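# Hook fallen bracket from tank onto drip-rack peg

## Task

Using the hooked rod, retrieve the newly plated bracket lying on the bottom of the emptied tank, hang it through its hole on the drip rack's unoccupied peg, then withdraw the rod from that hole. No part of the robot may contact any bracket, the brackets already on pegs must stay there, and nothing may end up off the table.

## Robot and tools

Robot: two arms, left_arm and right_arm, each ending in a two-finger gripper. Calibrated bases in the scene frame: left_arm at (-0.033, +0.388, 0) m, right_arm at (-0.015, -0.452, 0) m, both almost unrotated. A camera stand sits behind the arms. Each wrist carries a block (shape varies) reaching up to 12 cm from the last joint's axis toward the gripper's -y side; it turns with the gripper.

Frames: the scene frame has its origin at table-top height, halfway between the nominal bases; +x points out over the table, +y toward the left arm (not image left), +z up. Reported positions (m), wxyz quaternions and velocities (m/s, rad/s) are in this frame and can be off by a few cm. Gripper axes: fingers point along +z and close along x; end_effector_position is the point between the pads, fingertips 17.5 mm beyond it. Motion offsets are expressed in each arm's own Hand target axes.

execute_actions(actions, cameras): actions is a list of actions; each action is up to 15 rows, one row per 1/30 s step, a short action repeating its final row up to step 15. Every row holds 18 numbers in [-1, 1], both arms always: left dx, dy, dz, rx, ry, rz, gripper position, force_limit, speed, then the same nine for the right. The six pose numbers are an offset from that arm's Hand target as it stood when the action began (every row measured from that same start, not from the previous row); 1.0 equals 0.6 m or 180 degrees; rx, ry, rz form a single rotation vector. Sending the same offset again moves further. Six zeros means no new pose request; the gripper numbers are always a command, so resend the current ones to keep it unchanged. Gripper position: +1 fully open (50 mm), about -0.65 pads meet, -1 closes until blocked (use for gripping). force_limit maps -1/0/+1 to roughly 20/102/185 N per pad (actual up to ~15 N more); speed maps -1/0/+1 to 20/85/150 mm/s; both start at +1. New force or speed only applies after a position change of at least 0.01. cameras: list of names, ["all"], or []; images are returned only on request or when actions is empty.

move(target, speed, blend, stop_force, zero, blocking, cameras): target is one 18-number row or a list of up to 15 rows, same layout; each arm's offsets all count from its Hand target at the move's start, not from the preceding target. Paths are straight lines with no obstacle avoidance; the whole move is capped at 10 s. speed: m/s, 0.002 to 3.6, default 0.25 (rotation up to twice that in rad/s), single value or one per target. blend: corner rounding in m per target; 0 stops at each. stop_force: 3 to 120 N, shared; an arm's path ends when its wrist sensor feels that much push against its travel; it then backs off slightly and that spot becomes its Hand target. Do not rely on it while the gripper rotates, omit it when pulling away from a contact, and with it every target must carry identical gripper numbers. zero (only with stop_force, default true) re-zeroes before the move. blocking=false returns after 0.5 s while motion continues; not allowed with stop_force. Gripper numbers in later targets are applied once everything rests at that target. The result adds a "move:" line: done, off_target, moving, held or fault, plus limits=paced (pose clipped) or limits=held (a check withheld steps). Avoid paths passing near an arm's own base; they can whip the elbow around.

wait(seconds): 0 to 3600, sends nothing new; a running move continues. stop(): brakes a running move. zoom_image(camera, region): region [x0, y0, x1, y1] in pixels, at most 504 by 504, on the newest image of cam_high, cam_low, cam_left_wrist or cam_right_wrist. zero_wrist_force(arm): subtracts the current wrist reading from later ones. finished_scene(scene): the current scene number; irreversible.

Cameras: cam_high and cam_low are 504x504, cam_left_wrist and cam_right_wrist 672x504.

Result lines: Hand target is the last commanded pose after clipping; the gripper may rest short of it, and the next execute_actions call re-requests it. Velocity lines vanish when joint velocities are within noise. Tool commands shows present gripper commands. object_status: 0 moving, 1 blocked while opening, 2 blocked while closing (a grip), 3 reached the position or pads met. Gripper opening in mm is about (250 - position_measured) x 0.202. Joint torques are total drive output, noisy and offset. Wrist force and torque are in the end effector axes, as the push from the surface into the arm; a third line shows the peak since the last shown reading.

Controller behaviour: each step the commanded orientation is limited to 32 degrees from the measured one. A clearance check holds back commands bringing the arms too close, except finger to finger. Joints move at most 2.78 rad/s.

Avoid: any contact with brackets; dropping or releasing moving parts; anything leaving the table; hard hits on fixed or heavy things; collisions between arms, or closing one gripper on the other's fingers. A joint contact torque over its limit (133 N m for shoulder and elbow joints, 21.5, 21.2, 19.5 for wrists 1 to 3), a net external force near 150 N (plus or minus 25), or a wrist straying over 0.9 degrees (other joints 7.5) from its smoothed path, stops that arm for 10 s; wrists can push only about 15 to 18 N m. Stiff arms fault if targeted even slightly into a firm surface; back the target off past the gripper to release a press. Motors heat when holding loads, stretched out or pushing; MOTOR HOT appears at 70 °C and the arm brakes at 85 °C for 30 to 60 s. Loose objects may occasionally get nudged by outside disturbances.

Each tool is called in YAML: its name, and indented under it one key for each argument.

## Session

execute_actions:
  actions: []

zoom_image:
  camera: "cam_high"
  region: [100, 150, 420, 370]

Scene clock: 0.00 s.
left_arm: end_effector_position=(+0.2937, +0.4479, +0.2735) position_measured=3 object_status=3 end_effector_quat_wxyz=(+0.187, +0.106, +0.974, +0.071) | right_arm: end_effector_position=(+0.4831, -0.1389, +0.2666) position_measured=4 object_status=3 end_effector_quat_wxyz=(+0.167, +0.445, +0.813, -0.336)
Joint positions: left_arm=[-0.467 -2.349 2.308 -1.84 -1.309 -1.781] | right_arm=[4.091 -2.123 -1.04 -2.233 1.187 0.533]
Joint velocities: within noise
Joint torques (N m): no reading
Wrist force (N): no reading
Wrist torque (N m): no reading
Wrist force, peak (N): no reading
Hand target: left_arm +0.2937, +0.4479, +0.2735; +0.187, +0.106, +0.974, +0.071 | right_arm +0.4831, -0.1389, +0.2666; +0.167, +0.445, +0.813, -0.336
Tool commands: left_gripper/position=+1.0 left_gripper/force_limit=+1.0 left_gripper/speed=+1.0 right_gripper/position=+0.992157 right_gripper/force_limit=+1.0 right_gripper/speed=+1.0

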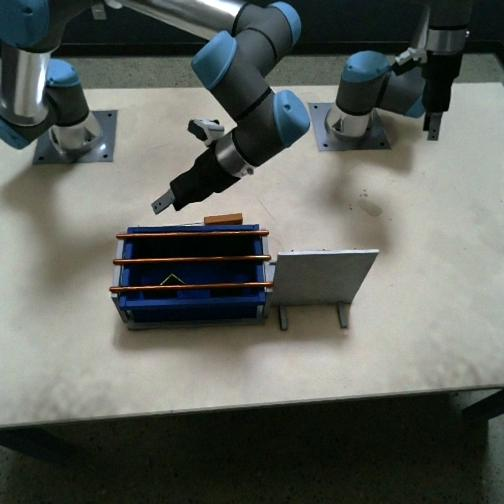

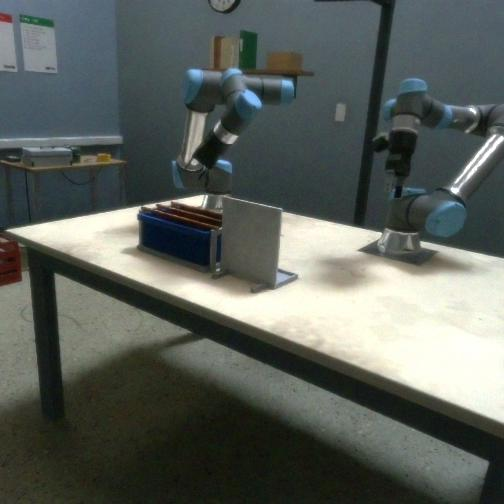

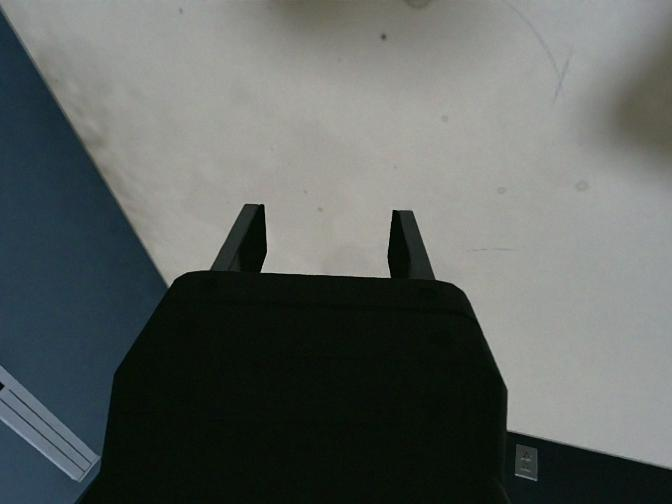

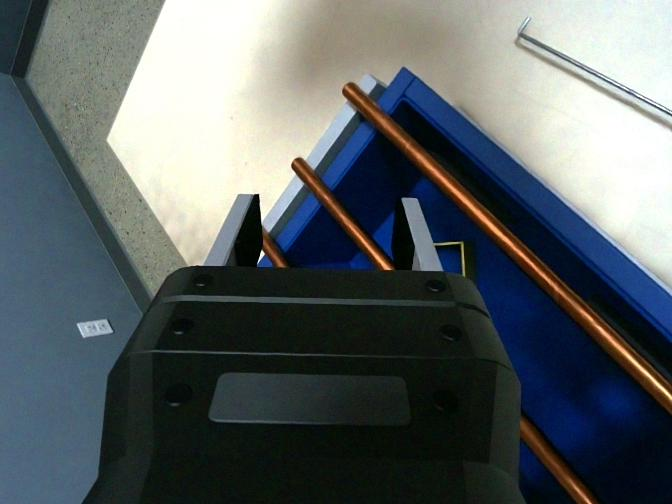

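Scaled by 1.575 from the camera's image (finer frame: 720x720).

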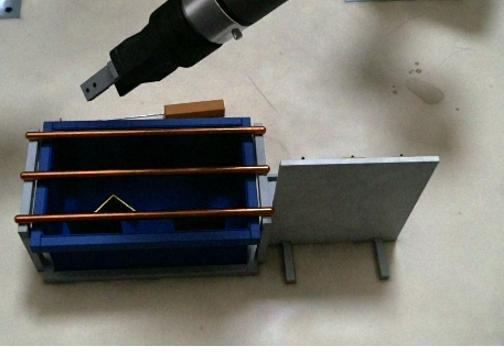

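move:
  target: [0,0,0,0,0,0,1,1,1,0.0215,-0.233,-0.0575,-0.228,0.1135,-0.3025,1,1,1]
  speed: 0.5
  cameras: ["cam_high","cam_right_wrist"]

zoom_image:
  camera: "cam_right_wrist"
  region: [60, 20, 260, 220]

zoom_image:
  camera: "cam_high"
  region: [100, 190, 280, 320]

Scene clock: 6.07 s.
left_arm: end_effector_position=(+0.2937, +0.4479, +0.2735) position_measured=3 object_status=3 end_effector_quat_wxyz=(+0.187, +0.106, +0.974, +0.071) | right_arm: end_effector_position=(+0.3601, -0.1600, +0.3395) position_measured=3 object_status=3 end_effector_quat_wxyz=(+0.000, +0.000, +1.000, +0.000) end_effector_velocity=(-0.001, +0.000, +0.000) end_effector_angular_velocity=(+0.001, +0.002, +0.006)
Joint positions: left_arm=[-0.467 -2.349 2.308 -1.84 -1.309 -1.781] | right_arm=[4.073 -1.486 -1.624 -1.603 1.57 -0.624]
Joint velocities: left_arm=[within noise] | right_arm=[0 0 0 0 0.002 -0.005]
Joint torques (N m): left_arm=[-0.28 5.11 -28.97 -3.79 0.49 -0.04] | right_arm=[13.69 14.48 26.12 0.11 1.04 -1.78]
Wrist force (N): left_arm=[-0.2 -0.3 0.0] | right_arm=[-1.1 -0.3 0.9]
Wrist torque (N m): left_arm=[-0.05 0.02 0.00] | right_arm=[-0.06 0.11 -0.06]
Wrist force, peak (N): left_arm=[-0.4 -0.5 0.3] | right_arm=[-1.9 -0.1 0.5]
Hand target: left_arm +0.2937, +0.4479, +0.2735; +0.187, +0.106, +0.974, +0.071 | right_arm +0.3600, -0.1599, +0.3395; +0.000, +0.000, +1.000, +0.000
Off the commanded pose: left_arm 0.000 m, 0 deg | right_arm 0.000 m, 0 deg.
move: done

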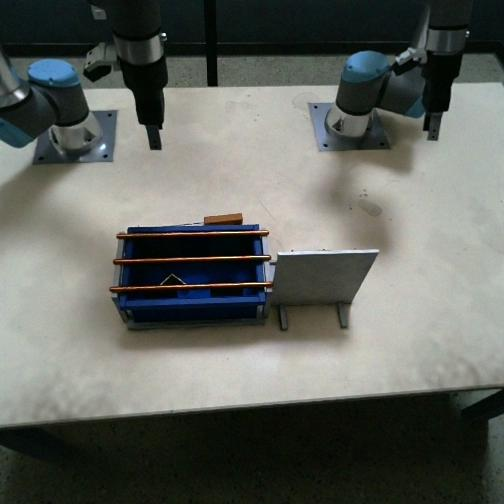

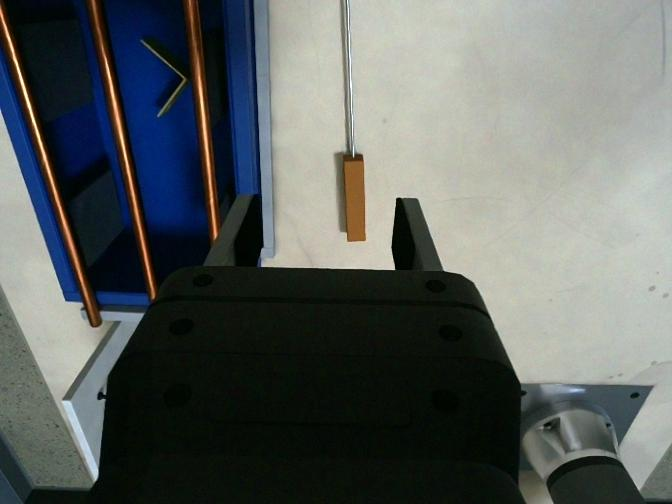

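Scaled by 2.520 from the camera's image (finer frame: 960x720).

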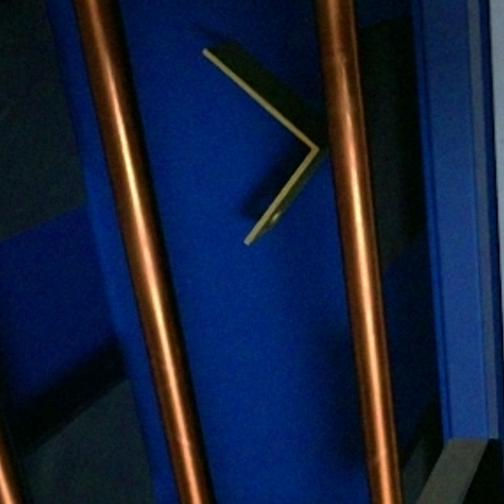

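Scaled by 2.800 from the camera's image (finer frame: 720x720).

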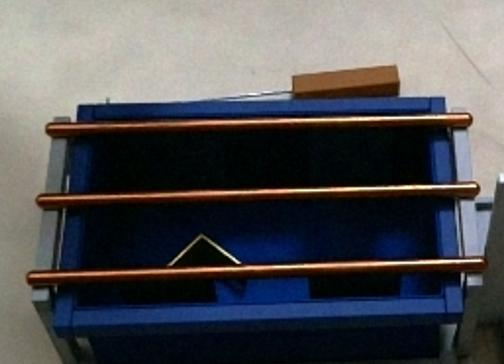

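move:
  target: [-0.179,-0.781,0.14,0.1394,-0.2469,0.8405,1,1,1,-0.6,-0.317,-0.05,0,0,-0.5,1,1,1]
  speed: 0.5
  cameras: ["all"]

Scene clock: 38.23 s.
left_arm: end_effector_position=(+0.3387, -0.0222, +0.1504) position_measured=3 object_status=3 end_effector_quat_wxyz=(+0.217, +0.976, +0.033, +0.007) | right_arm: end_effector_position=(+0.7201, -0.3501, +0.3695) position_measured=3 object_status=3 end_effector_quat_wxyz=(+0.000, +0.707, -0.707, +0.000)
Joint positions: left_arm=[-0.975 -1.456 2.105 -2.605 -1.786 0.485] | right_arm=[3.445 -2.228 -0.577 -1.908 1.571 -2.823]
Joint torques (N m): left_arm=[5.53 -21.39 -26.61 -5.34 1.29 1.61] | right_arm=[13.38 59.29 29.35 5.75 -0.16 -1.91]
Wrist force (N): left_arm=[-1.3 0.6 -0.4] | right_arm=[-1.0 -0.1 0.7]
Wrist torque (N m): left_arm=[-0.03 0.12 -0.03] | right_arm=[-0.05 0.11 -0.03]
Wrist force, peak (N): left_arm=[-2.0 -0.1 -0.9] | right_arm=[-1.5 -0.3 1.2]
Hand target: left_arm +0.3388, -0.0222, +0.1504; +0.217, +0.976, +0.033, +0.007 | right_arm +0.7201, -0.3500, +0.3696; +0.000, +0.707, -0.707, +0.000
Off the commanded pose: left_arm 0.000 m, 0 deg | right_arm 0.000 m, 0 deg.
move: done

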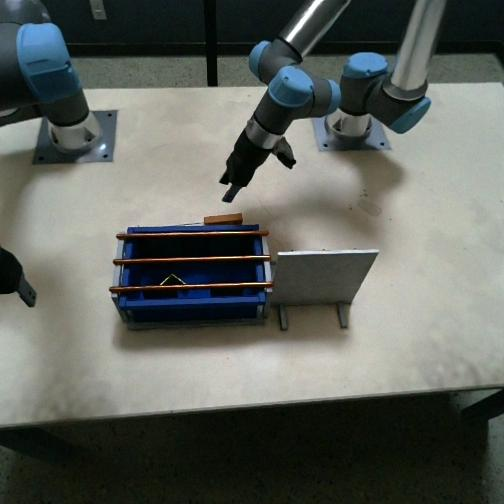

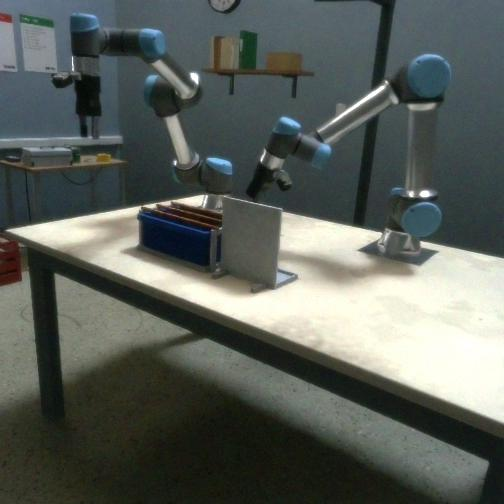

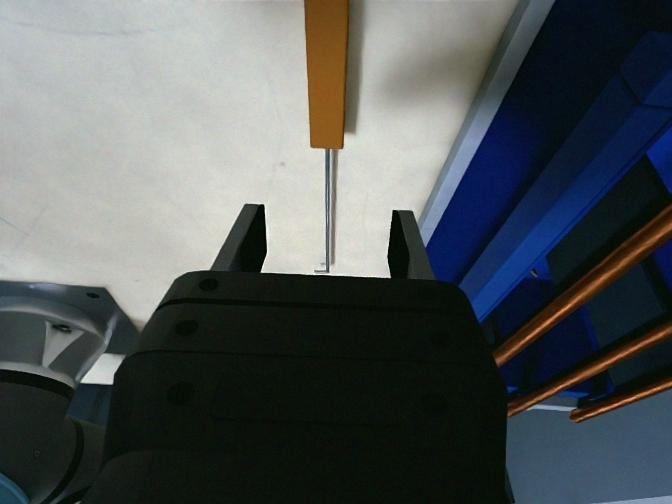

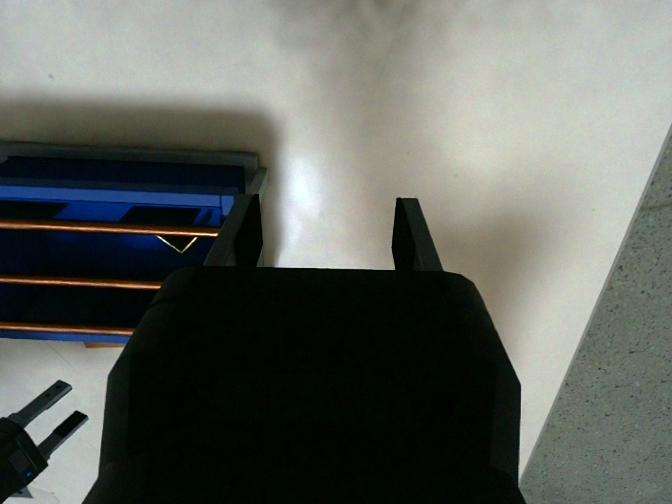

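move:
  target:
    - [0,-0.075,0.161,0,0,0,1,1,1,0,0,0,0,0,0,1,1,1]
    - [0,-0.089,0.191,0,0,0,1,1,1,0,0,0,0,0,0,1,1,1]
    - [0,-0.089,0.191,0,0,0,-1,-0.4,0,0,0,0,0,0,0,1,1,1]
    - [0,0.03,-0.064,0,0,0,-1,-0.4,0,0,0,0,0,0,0,1,1,1]
  speed: [0.3,0.1,0.1,0.25]
  blend: [0.005,0,0,0]
  cameras: ["cam_left_wrist"]

Scene clock: 43.03 s.
left_arm: end_effector_position=(+0.3388, -0.0222, +0.1927) position_measured=144 object_status=2 end_effector_quat_wxyz=(+0.217, +0.976, +0.033, +0.007) | right_arm: end_effector_position=(+0.7201, -0.3500, +0.3696) position_measured=3 object_status=3 end_effector_quat_wxyz=(+0.000, +0.707, -0.707, +0.000)
Joint positions: left_arm=[-0.975 -1.519 2.046 -2.482 -1.786 0.486] | right_arm=[3.445 -2.228 -0.577 -1.908 1.571 -2.824]
Joint torques (N m): left_arm=[-2.18 -35.22 -32.35 -1.53 0.14 0.91] | right_arm=[12.47 62.03 16.19 6.32 -1.05 -0.2]
Wrist force (N): left_arm=[-1.0 -0.2 0.0] | right_arm=[-1.2 -0.4 0.5]
Wrist torque (N m): left_arm=[-0.11 0.09 0.15] | right_arm=[-0.10 0.15 -0.03]
Wrist force, peak (N): left_arm=[-1.1 1.6 -4.6] | right_arm=[-1.4 -0.3 0.7]
Hand target: left_arm +0.3387, -0.0222, +0.1928; +0.217, +0.976, +0.033, +0.007 | right_arm +0.7201, -0.3500, +0.3696; +0.000, +0.707, -0.707, +0.000
Off the commanded pose: left_arm 0.000 m, 0 deg | right_arm 0.000 m, 0 deg.
move: done

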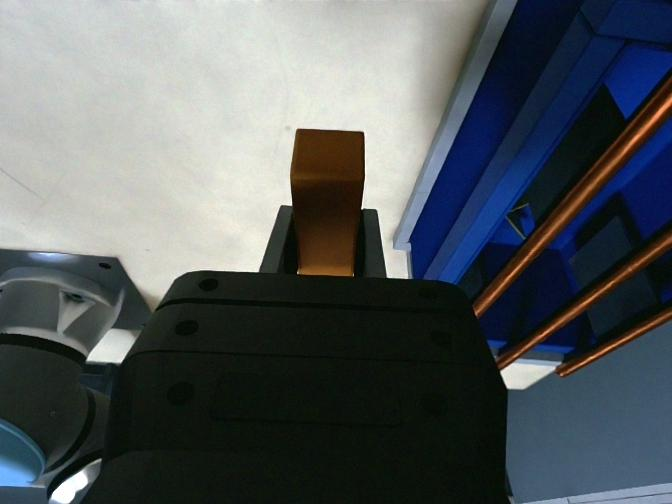

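move:
  target:
    - [0.1265,0.2885,-0.362,0.2042,0.035,0.2212,-1,-0.4,0,0,0.75,0.017,0,0,0.5,1,1,1]
    - [0.4557,0.436,-0.218,0.4084,0.0701,0.4424,-1,-0.4,0,0,0.75,0.017,0,0,0.5,1,1,1]
  speed: 0.4
  blend: [0.0,0]
  cameras: ["all"]

zoom_image:
  camera: "cam_high"
  region: [110, 190, 290, 320]

Scene clock: 59.77 s.
left_arm: end_effector_position=(+0.6236, -0.1848, +0.4224) position_measured=144 object_status=2 end_effector_quat_wxyz=(-0.417, +0.704, -0.536, +0.207) | right_arm: end_effector_position=(+0.2701, -0.3502, +0.3593) position_measured=3 object_status=3 end_effector_quat_wxyz=(+0.000, +0.000, +1.000, +0.000)
Joint positions: left_arm=[-1.126 -0.622 0.2 -1.128 -0.602 1.736] | right_arm=[3.927 -1.051 -1.867 -1.794 1.57 -0.771]
Joint torques (N m): left_arm=[-6.89 -58.42 -20.54 -5.31 4.11 1.69] | right_arm=[12.96 13.93 16.65 4.09 1.22 2.06]
Wrist force (N): left_arm=[-0.6 3.8 1.7] | right_arm=[-1.4 -0.4 0.8]
Wrist torque (N m): left_arm=[0.43 0.12 0.17] | right_arm=[-0.07 0.15 -0.12]
Wrist force, peak (N): left_arm=[0.5 4.0 2.6] | right_arm=[-1.2 -2.6 0.5]
Hand target: left_arm +0.6236, -0.1848, +0.4224; -0.417, +0.704, -0.536, +0.208 | right_arm +0.2701, -0.3502, +0.3593; +0.000, +0.000, +1.000, +0.000
Off the commanded pose: left_arm 0.000 m, 0 deg | right_arm 0.000 m, 0 deg.
move: done

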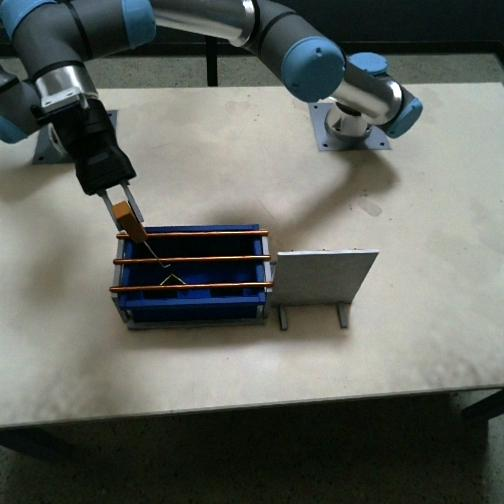

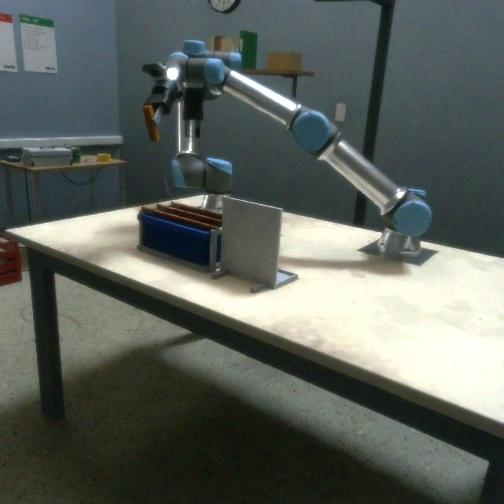

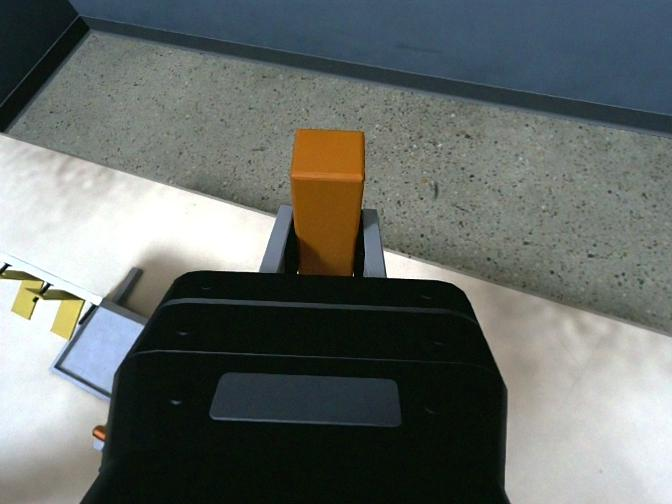

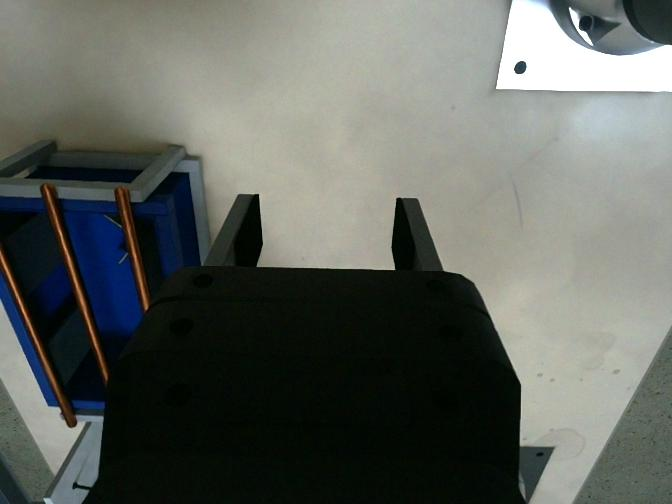

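Scaled by 2.800 from the camera's image (finer frame: 720x720).

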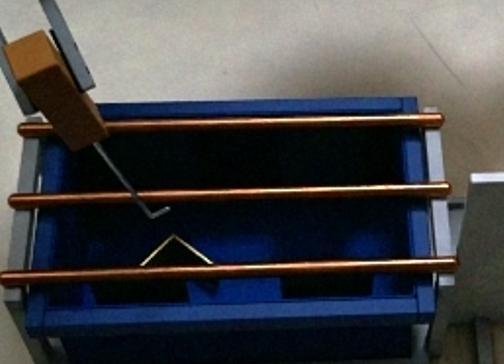

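move:
  target: [0,0.2115,0.0988,0,0,0,-1,-0.4,0,0.117,0,0,0,0,0,1,1,1]
  speed: 0.15
  cameras: ["cam_high","cam_right_wrist"]

zoom_image:
  camera: "cam_high"
  region: [120, 230, 220, 310]

zoom_image:
  camera: "cam_right_wrist"
  region: [10, 190, 130, 310]

Scene clock: 64.67 s.
left_arm: end_effector_position=(+0.5935, -0.1730, +0.2863) position_measured=144 object_status=2 end_effector_quat_wxyz=(-0.417, +0.704, -0.537, +0.208) | right_arm: end_effector_position=(+0.1999, -0.3502, +0.3592) position_measured=3 object_status=3 end_effector_quat_wxyz=(+0.000, +0.000, +1.000, +0.000)
Joint positions: left_arm=[-1.154 -0.833 0.93 -1.607 -0.603 1.686] | right_arm=[4.166 -0.872 -1.931 -1.91 1.57 -0.532]
Joint torques (N m): left_arm=[7.4 -48.76 -21.08 -2.23 3.74 -1.16] | right_arm=[-2.29 -11.85 28.46 5.74 -0.53 0.19]
Wrist force (N): left_arm=[-0.7 3.9 2.0] | right_arm=[-1.4 -0.2 1.0]
Wrist torque (N m): left_arm=[0.41 0.16 0.29] | right_arm=[-0.05 0.16 -0.12]
Wrist force, peak (N): left_arm=[-0.7 5.8 3.1] | right_arm=[-2.4 -0.5 0.8]
Hand target: left_arm +0.5936, -0.1730, +0.2861; -0.417, +0.704, -0.536, +0.208 | right_arm +0.1999, -0.3502, +0.3593; +0.000, +0.000, +1.000, +0.000
Off the commanded pose: left_arm 0.000 m, 0 deg | right_arm 0.000 m, 0 deg.
move: done

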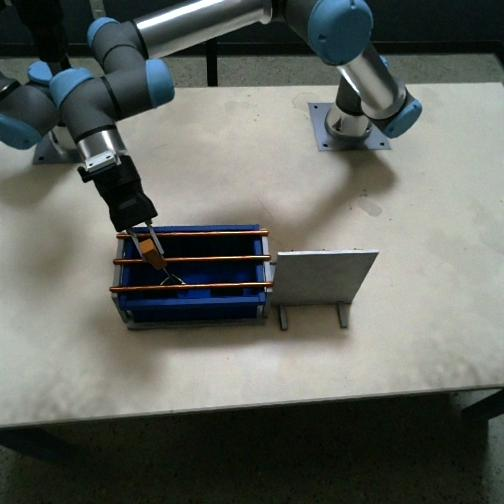

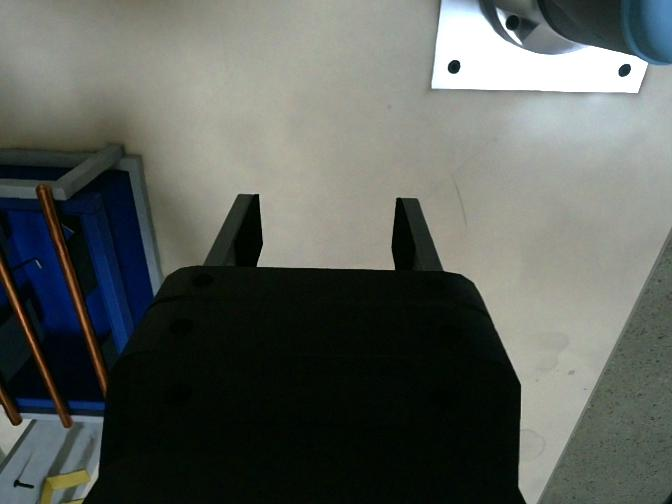

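Scaled by 5.040 from the camera's image (finer frame: 720x720).

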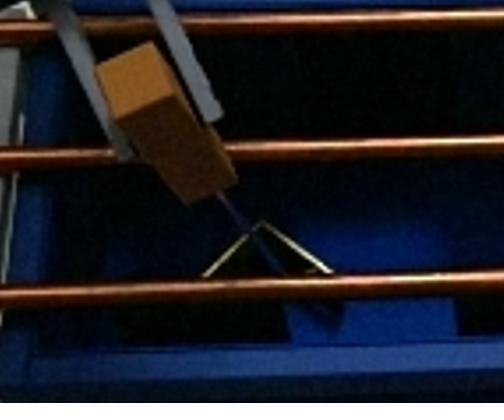

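Scaled by 4.200 from the camera's image (finer frame: 960x720).

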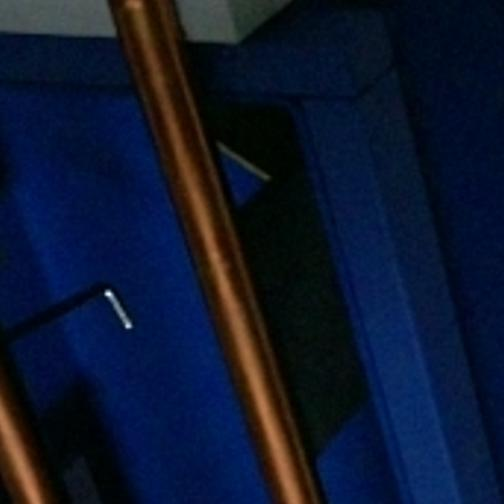

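move:
  target: [0,0,0,0,0,0,-1,-0.4,0,-0.167,0,0,0,0,-0.0833,1,1,1]
  speed: 0.25
  cameras: ["cam_right_wrist"]

zoom_image:
  camera: "cam_right_wrist"
  region: [20, 130, 170, 280]

Scene clock: 74.20 s.
left_arm: end_effector_position=(+0.5936, -0.1730, +0.2861) position_measured=144 object_status=2 end_effector_quat_wxyz=(-0.417, +0.704, -0.536, +0.208) | right_arm: end_effector_position=(+0.3000, -0.3502, +0.3593) position_measured=3 object_status=3 end_effector_quat_wxyz=(+0.000, -0.131, +0.991, +0.000) end_effector_velocity=(+0.000, +0.000, +0.001) end_effector_angular_velocity=(+0.002, -0.001, +0.006)
Joint positions: left_arm=[-1.154 -0.833 0.931 -1.607 -0.603 1.686] | right_arm=[3.854 -1.126 -1.83 -1.756 1.57 -1.105]
Joint velocities: left_arm=[within noise] | right_arm=[0 0.001 0 0.001 0.001 -0.006]
Joint torques (N m): left_arm=[6.66 -48.48 -19.45 -5.3 0.31 -1.7] | right_arm=[-4.73 -1.89 25.38 1.87 -1.36 -1.61]
Wrist force (N): left_arm=[-0.6 3.7 2.1] | right_arm=[-1.3 -0.4 0.5]
Wrist torque (N m): left_arm=[0.39 0.15 0.29] | right_arm=[-0.06 0.14 -0.05]
Wrist force, peak (N): left_arm=[-0.8 4.0 2.2] | right_arm=[-3.8 -1.1 1.0]
Hand target: left_arm +0.5936, -0.1730, +0.2861; -0.417, +0.704, -0.536, +0.208 | right_arm +0.3001, -0.3502, +0.3593; +0.000, -0.131, +0.991, +0.000
Off the commanded pose: left_arm 0.000 m, 0 deg | right_arm 0.000 m, 0 deg.
move: done

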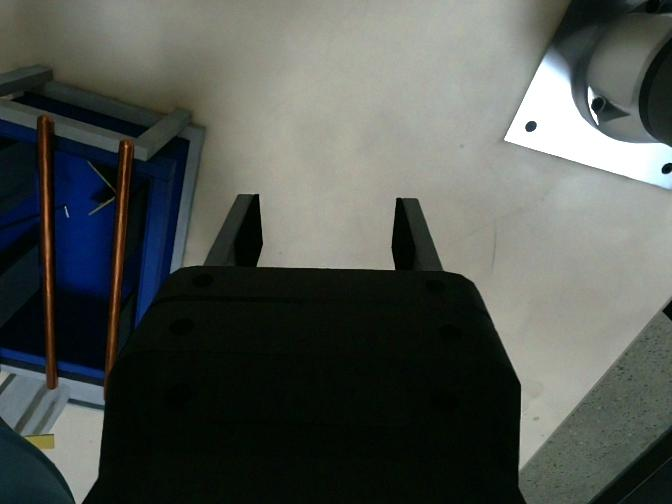

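Scaled by 3.360 from the camera's image (finer frame: 960x720).

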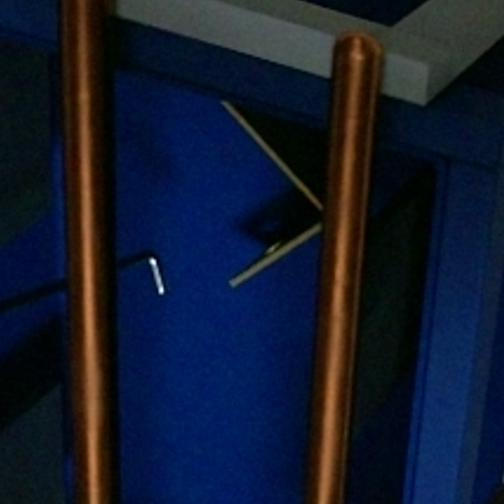

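move:
  target:
    - [0.0222,0.005,-0.013,0,0,0,-1,-0.4,0,0,0,0,0,0,0,1,1,1]
    - [0.0222,0.0592,0.0122,0,0,0,-1,-0.4,0,0,0,0,0,0,0,1,1,1]
  speed: 0.08
  stop_force: 6
  cameras: ["cam_right_wrist","cam_high"]

zoom_image:
  camera: "cam_right_wrist"
  region: [60, 150, 140, 230]

zoom_image:
  camera: "cam_high"
  region: [140, 250, 210, 310]

Scene clock: 81.23 s.
left_arm: end_effector_position=(+0.5828, -0.1854, +0.2512) position_measured=144 object_status=2 end_effector_quat_wxyz=(-0.417, +0.704, -0.536, +0.208) | right_arm: end_effector_position=(+0.3001, -0.3502, +0.3593) position_measured=3 object_status=3 end_effector_quat_wxyz=(+0.000, -0.131, +0.991, +0.000)
Joint positions: left_arm=[-1.173 -0.807 0.968 -1.643 -0.605 1.653] | right_arm=[3.854 -1.126 -1.83 -1.756 1.57 -1.105]
Joint torques (N m): left_arm=[6.01 -51.03 -30.12 -1.39 4.07 1.58] | right_arm=[-13.6 -6.04 28.87 5.49 -1.1 -1.67]
Wrist force (N): left_arm=[-0.8 4.1 2.0] | right_arm=[-1.3 -0.7 0.8]
Wrist torque (N m): left_arm=[0.49 0.19 0.25] | right_arm=[-0.11 0.14 -0.05]
Wrist force, peak (N): left_arm=[-1.1 5.4 2.5] | right_arm=[-1.5 -0.6 1.0]
Hand target: left_arm +0.5828, -0.1854, +0.2511; -0.417, +0.704, -0.536, +0.208 | right_arm +0.3001, -0.3502, +0.3593; +0.000, -0.131, +0.991, +0.000
Off the commanded pose: left_arm 0.000 m, 0 deg | right_arm 0.000 m, 0 deg.
move: done
Images, in order (width x height): cam_high 504x504, cam_right_wrist 672x504.

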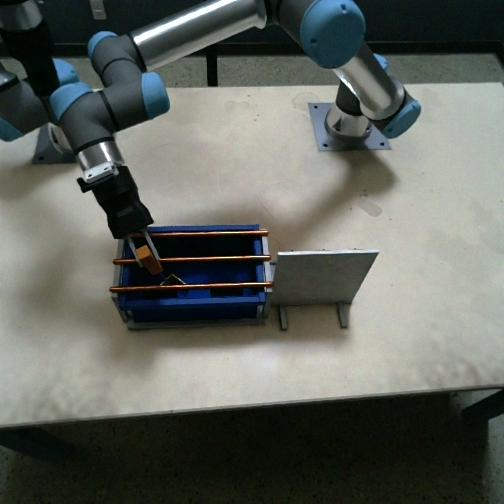

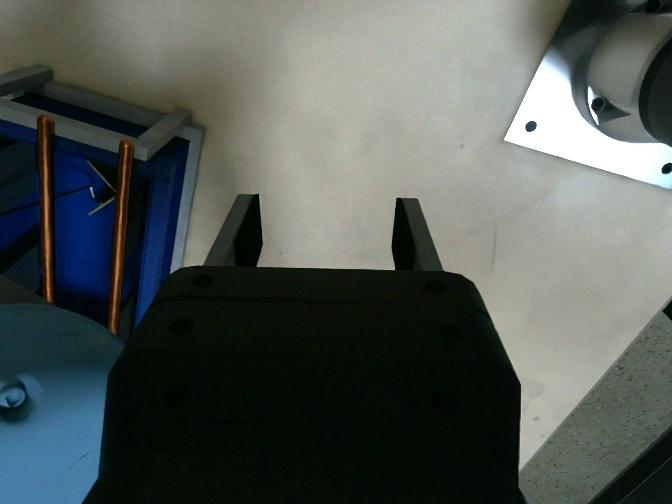

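Scaled by 6.300 from the camera's image (finer frame: 960x720).

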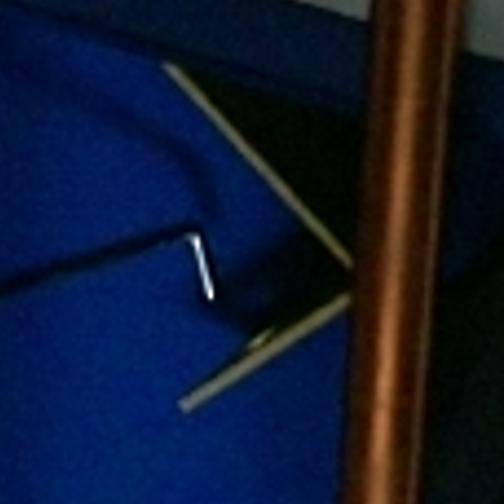

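Scaled by 7.200 from the camera's image (finer frame: 720x720).

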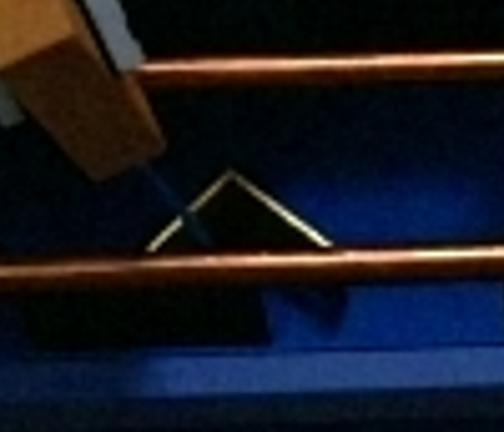

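move:
  target:
    - [0.001,0.008,0,0,0,0,-1,-0.4,0,0,0,0,0,0,0,1,1,1]
    - [-0.0278,0.0117,0.0026,0,0,0,-1,-0.4,0,0,0,0,0,0,0,1,1,1]
  speed: 0.03
  stop_force: 4
  cameras: ["cam_right_wrist","cam_high"]

zoom_image:
  camera: "cam_right_wrist"
  region: [60, 150, 140, 230]

Scene clock: 86.23 s.
left_arm: end_effector_position=(+0.5743, -0.1699, +0.2471) position_measured=144 object_status=2 end_effector_quat_wxyz=(-0.417, +0.704, -0.536, +0.208) | right_arm: end_effector_position=(+0.3001, -0.3502, +0.3593) position_measured=3 object_status=3 end_effector_quat_wxyz=(+0.000, -0.131, +0.991, +0.000)
Joint positions: left_arm=[-1.175 -0.854 1.06 -1.684 -0.605 1.648] | right_arm=[3.854 -1.126 -1.83 -1.756 1.57 -1.105]
Joint torques (N m): left_arm=[0.55 -47.5 -36.45 -0.64 4.16 0] | right_arm=[-12.27 -5.04 29.86 5.74 -0.23 -1.66]
Wrist force (N): left_arm=[-0.8 3.8 2.0] | right_arm=[-1.4 -0.3 0.7]
Wrist torque (N m): left_arm=[0.44 0.15 0.29] | right_arm=[-0.06 0.16 -0.05]
Wrist force, peak (N): left_arm=[-0.1 5.0 2.0] | right_arm=[-1.6 -0.5 0.9]
Hand target: left_arm +0.5743, -0.1699, +0.2471; -0.417, +0.704, -0.536, +0.208 | right_arm +0.3001, -0.3502, +0.3593; +0.000, -0.131, +0.991, +0.000
Off the commanded pose: left_arm 0.000 m, 0 deg | right_arm 0.000 m, 0 deg.
move: done
Images, in order (width x height): cam_high 504x504, cam_right_wrist 672x504.

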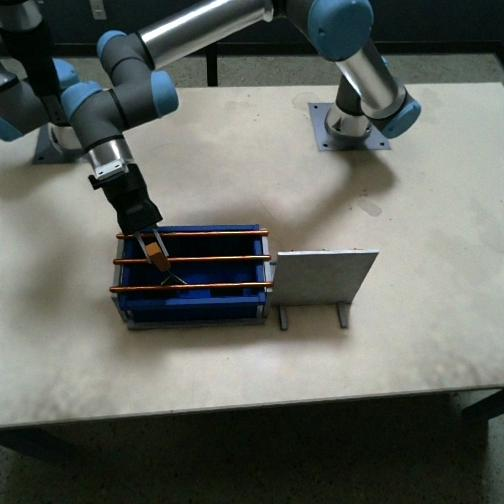

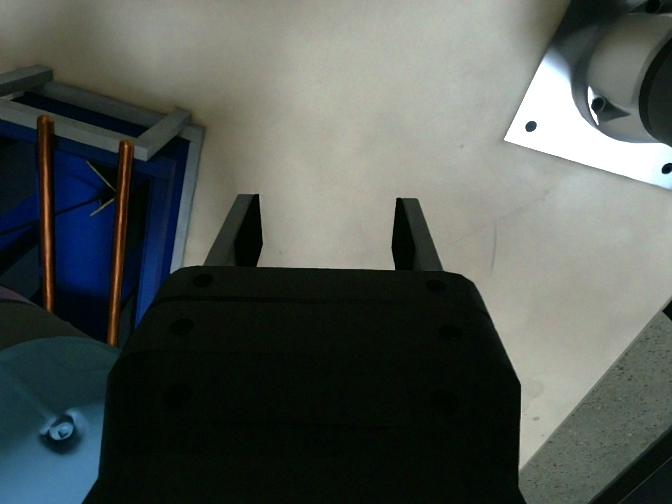

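Scaled by 6.300 from the camera's image (finer frame: 960x720).

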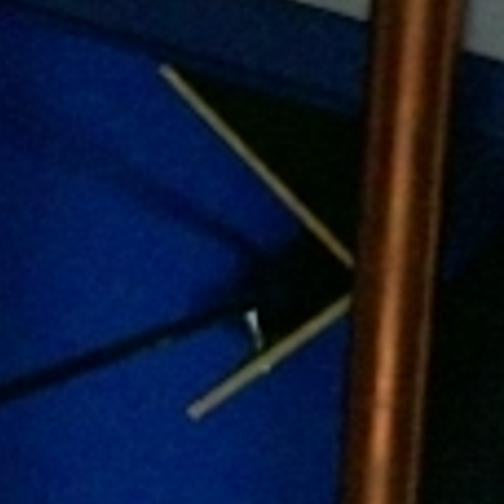

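move:
  target:
    - [-0.0055,0.0007,0.0005,0,0,0,-1,-0.4,0,0,0,0,0,0,0,1,1,1]
    - [-0.017,-0.06,-0.042,0,0,0,-1,-0.4,0,0,0,0,0,0,0,1,1,1]
  speed: 0.04
  cameras: ["cam_right_wrist","cam_high"]

zoom_image:
  camera: "cam_right_wrist"
  region: [30, 130, 150, 250]

zoom_image:
  camera: "cam_high"
  region: [120, 220, 220, 310]

Scene clock: 90.20 s.
left_arm: end_effector_position=(+0.5731, -0.1668, +0.2924) position_measured=144 object_status=2 end_effector_quat_wxyz=(-0.417, +0.704, -0.536, +0.208) end_effector_velocity=(+0.000, +0.000, -0.002) end_effector_angular_velocity=(-0.001, -0.001, +0.000) | right_arm: end_effector_position=(+0.3001, -0.3502, +0.3593) position_measured=3 object_status=3 end_effector_quat_wxyz=(+0.000, -0.131, +0.991, +0.000)
Joint positions: left_arm=[-1.175 -0.883 0.991 -1.588 -0.605 1.649] | right_arm=[3.854 -1.126 -1.83 -1.756 1.57 -1.105]
Joint velocities: left_arm=[0 0.001 0.004 -0.006 0 0.001] | right_arm=[within noise]
Joint torques (N m): left_arm=[1.94 -46.02 -18.99 -5.17 3.34 -1.77] | right_arm=[-12.1 -6.49 29.07 5.62 0.42 -1.74]
Wrist force (N): left_arm=[-0.7 4.1 2.1] | right_arm=[-1.4 -0.5 0.7]
Wrist torque (N m): left_arm=[0.46 0.17 0.23] | right_arm=[-0.08 0.15 -0.05]
Wrist force, peak (N): left_arm=[-0.9 4.5 2.3] | right_arm=[-1.6 -0.6 0.8]
Hand target: left_arm +0.5731, -0.1668, +0.2921; -0.417, +0.704, -0.536, +0.208 | right_arm +0.3001, -0.3502, +0.3593; +0.000, -0.131, +0.991, +0.000
Off the commanded pose: left_arm 0.000 m, 0 deg | right_arm 0.000 m, 0 deg.
move: done
Images, in order (width x height): cam_high 504x504, cam_right_wrist 672x504.

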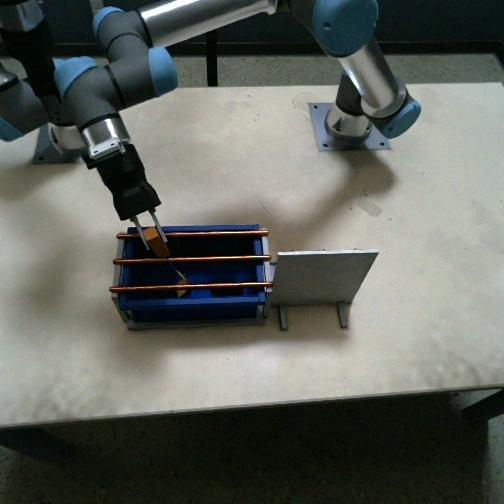

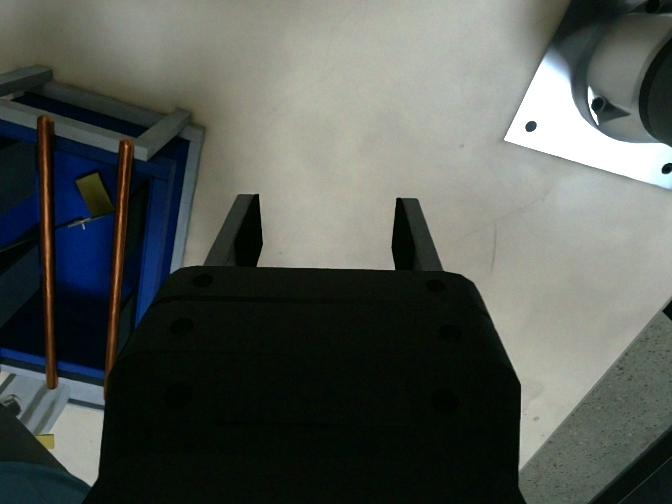

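Scaled by 4.200 from the camera's image (finer frame: 960x720).

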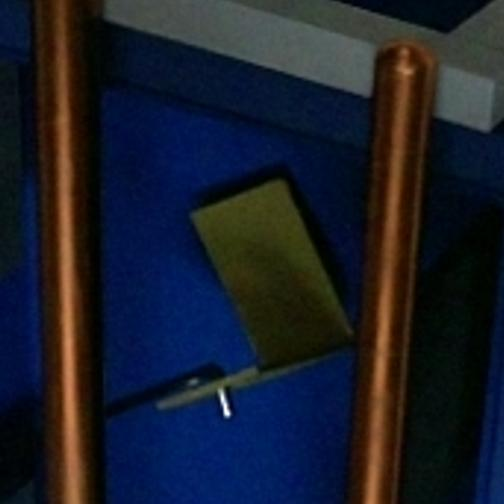

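Scaled by 5.040 from the camera's image (finer frame: 720x720).

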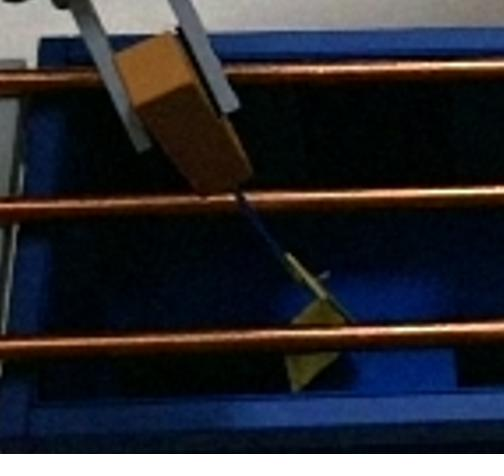

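move:
  target: [0.028,-0.0168,-0.0397,0.0562,0.0726,0.0639,-1,-0.4,0,0,0,0,0,0,0,1,1,1]
  speed: 0.1
  cameras: ["cam_right_wrist","cam_high"]

zoom_image:
  camera: "cam_right_wrist"
  region: [0, 100, 150, 250]

Scene clock: 97.30 s.
left_arm: end_effector_position=(+0.5670, -0.1903, +0.3112) position_measured=144 object_status=2 end_effector_quat_wxyz=(-0.432, +0.579, -0.628, +0.290) | right_arm: end_effector_position=(+0.3001, -0.3502, +0.3593) position_measured=3 object_status=3 end_effector_quat_wxyz=(+0.000, -0.131, +0.991, +0.000)
Joint positions: left_arm=[-1.211 -0.971 1.282 -2.255 -0.515 2.229] | right_arm=[3.854 -1.126 -1.83 -1.756 1.57 -1.105]
Joint torques (N m): left_arm=[3.72 -45.06 -36.82 -3.68 0.13 1.02] | right_arm=[-11.75 -5.58 28.53 5.67 1.04 -1.58]
Wrist force (N): left_arm=[-1.0 4.2 2.4] | right_arm=[-1.3 -0.5 0.7]
Wrist torque (N m): left_arm=[0.42 0.21 0.13] | right_arm=[-0.09 0.14 -0.05]
Wrist force, peak (N): left_arm=[-1.4 4.6 2.6] | right_arm=[-1.6 -0.5 0.9]
Hand target: left_arm +0.5671, -0.1903, +0.3112; -0.432, +0.579, -0.628, +0.290 | right_arm +0.3001, -0.3502, +0.3593; +0.000, -0.131, +0.991, +0.000
Off the commanded pose: left_arm 0.000 m, 0 deg | right_arm 0.000 m, 0 deg.
move: done
Images, in order (width x height): cam_high 504x504, cam_right_wrist 672x504.

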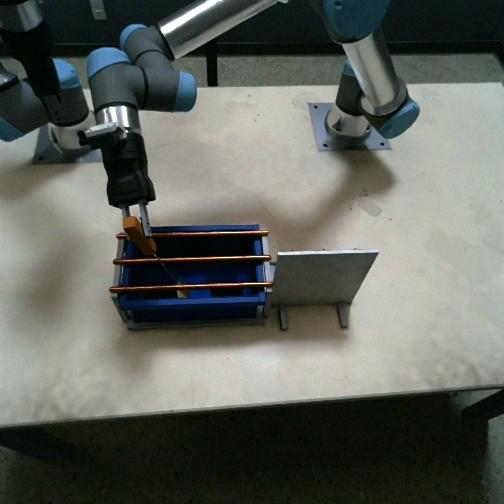

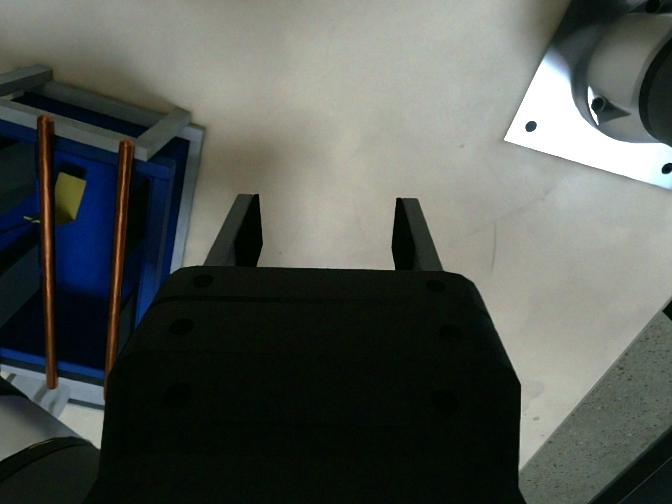

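Scaled by 3.360 from the camera's image (finer frame: 960x720).

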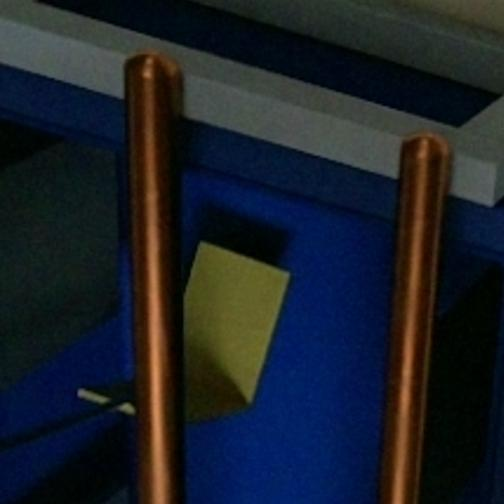

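move:
  target: [-0.0659,-0.2734,-0.1455,0,0,0,-1,-0.4,0,0,0,0,0,0,0,1,1,1]
  speed: 0.08
  stop_force: 8
  cameras: ["cam_right_wrist","cam_high"]

zoom_image:
  camera: "cam_high"
  region: [110, 170, 260, 320]

Scene clock: 102.53 s.
left_arm: end_effector_position=(+0.5668, -0.1901, +0.5011) position_measured=144 object_status=2 end_effector_quat_wxyz=(-0.432, +0.579, -0.628, +0.290) | right_arm: end_effector_position=(+0.3001, -0.3502, +0.3593) position_measured=3 object_status=3 end_effector_quat_wxyz=(+0.000, -0.131, +0.991, +0.000)
Joint positions: left_arm=[-1.211 -1.012 0.856 -1.789 -0.515 2.229] | right_arm=[3.854 -1.126 -1.83 -1.756 1.57 -1.105]
Joint torques (N m): left_arm=[3.36 -59.77 -29.91 -5.38 0.14 1.56] | right_arm=[-11.13 -5.95 27.91 5.39 1 -1.29]
Wrist force (N): left_arm=[-0.9 4.5 2.1] | right_arm=[-1.5 -0.4 0.7]
Wrist torque (N m): left_arm=[0.43 0.21 0.15] | right_arm=[-0.07 0.18 -0.05]
Wrist force, peak (N): left_arm=[-0.7 5.6 3.3] | right_arm=[-1.6 -0.6 1.0]
Hand target: left_arm +0.5668, -0.1901, +0.5012; -0.432, +0.579, -0.628, +0.290 | right_arm +0.3001, -0.3502, +0.3593; +0.000, -0.131, +0.991, +0.000
Off the commanded pose: left_arm 0.000 m, 0 deg | right_arm 0.000 m, 0 deg.
move: done
Images, in order (width x height): cam_high 504x504, cam_right_wrist 672x504.

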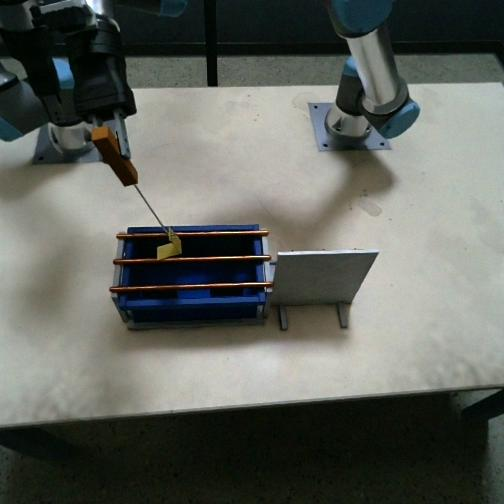

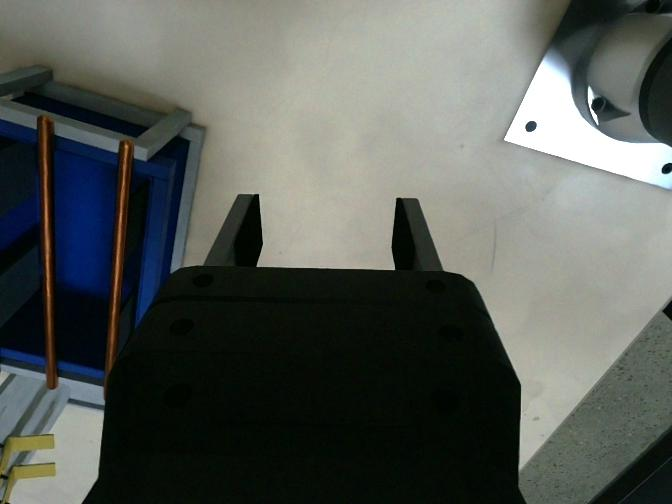

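Scaled by 3.360 from the camera's image (finer frame: 720x720).

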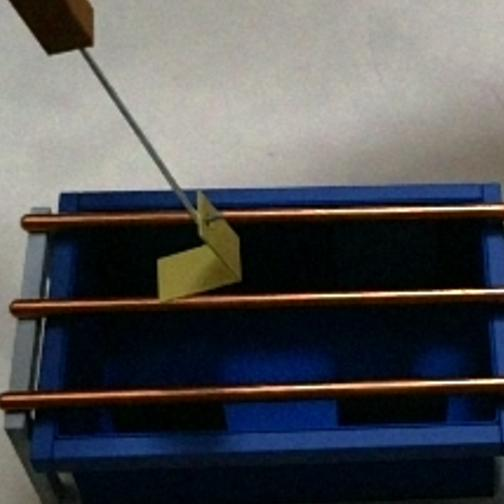

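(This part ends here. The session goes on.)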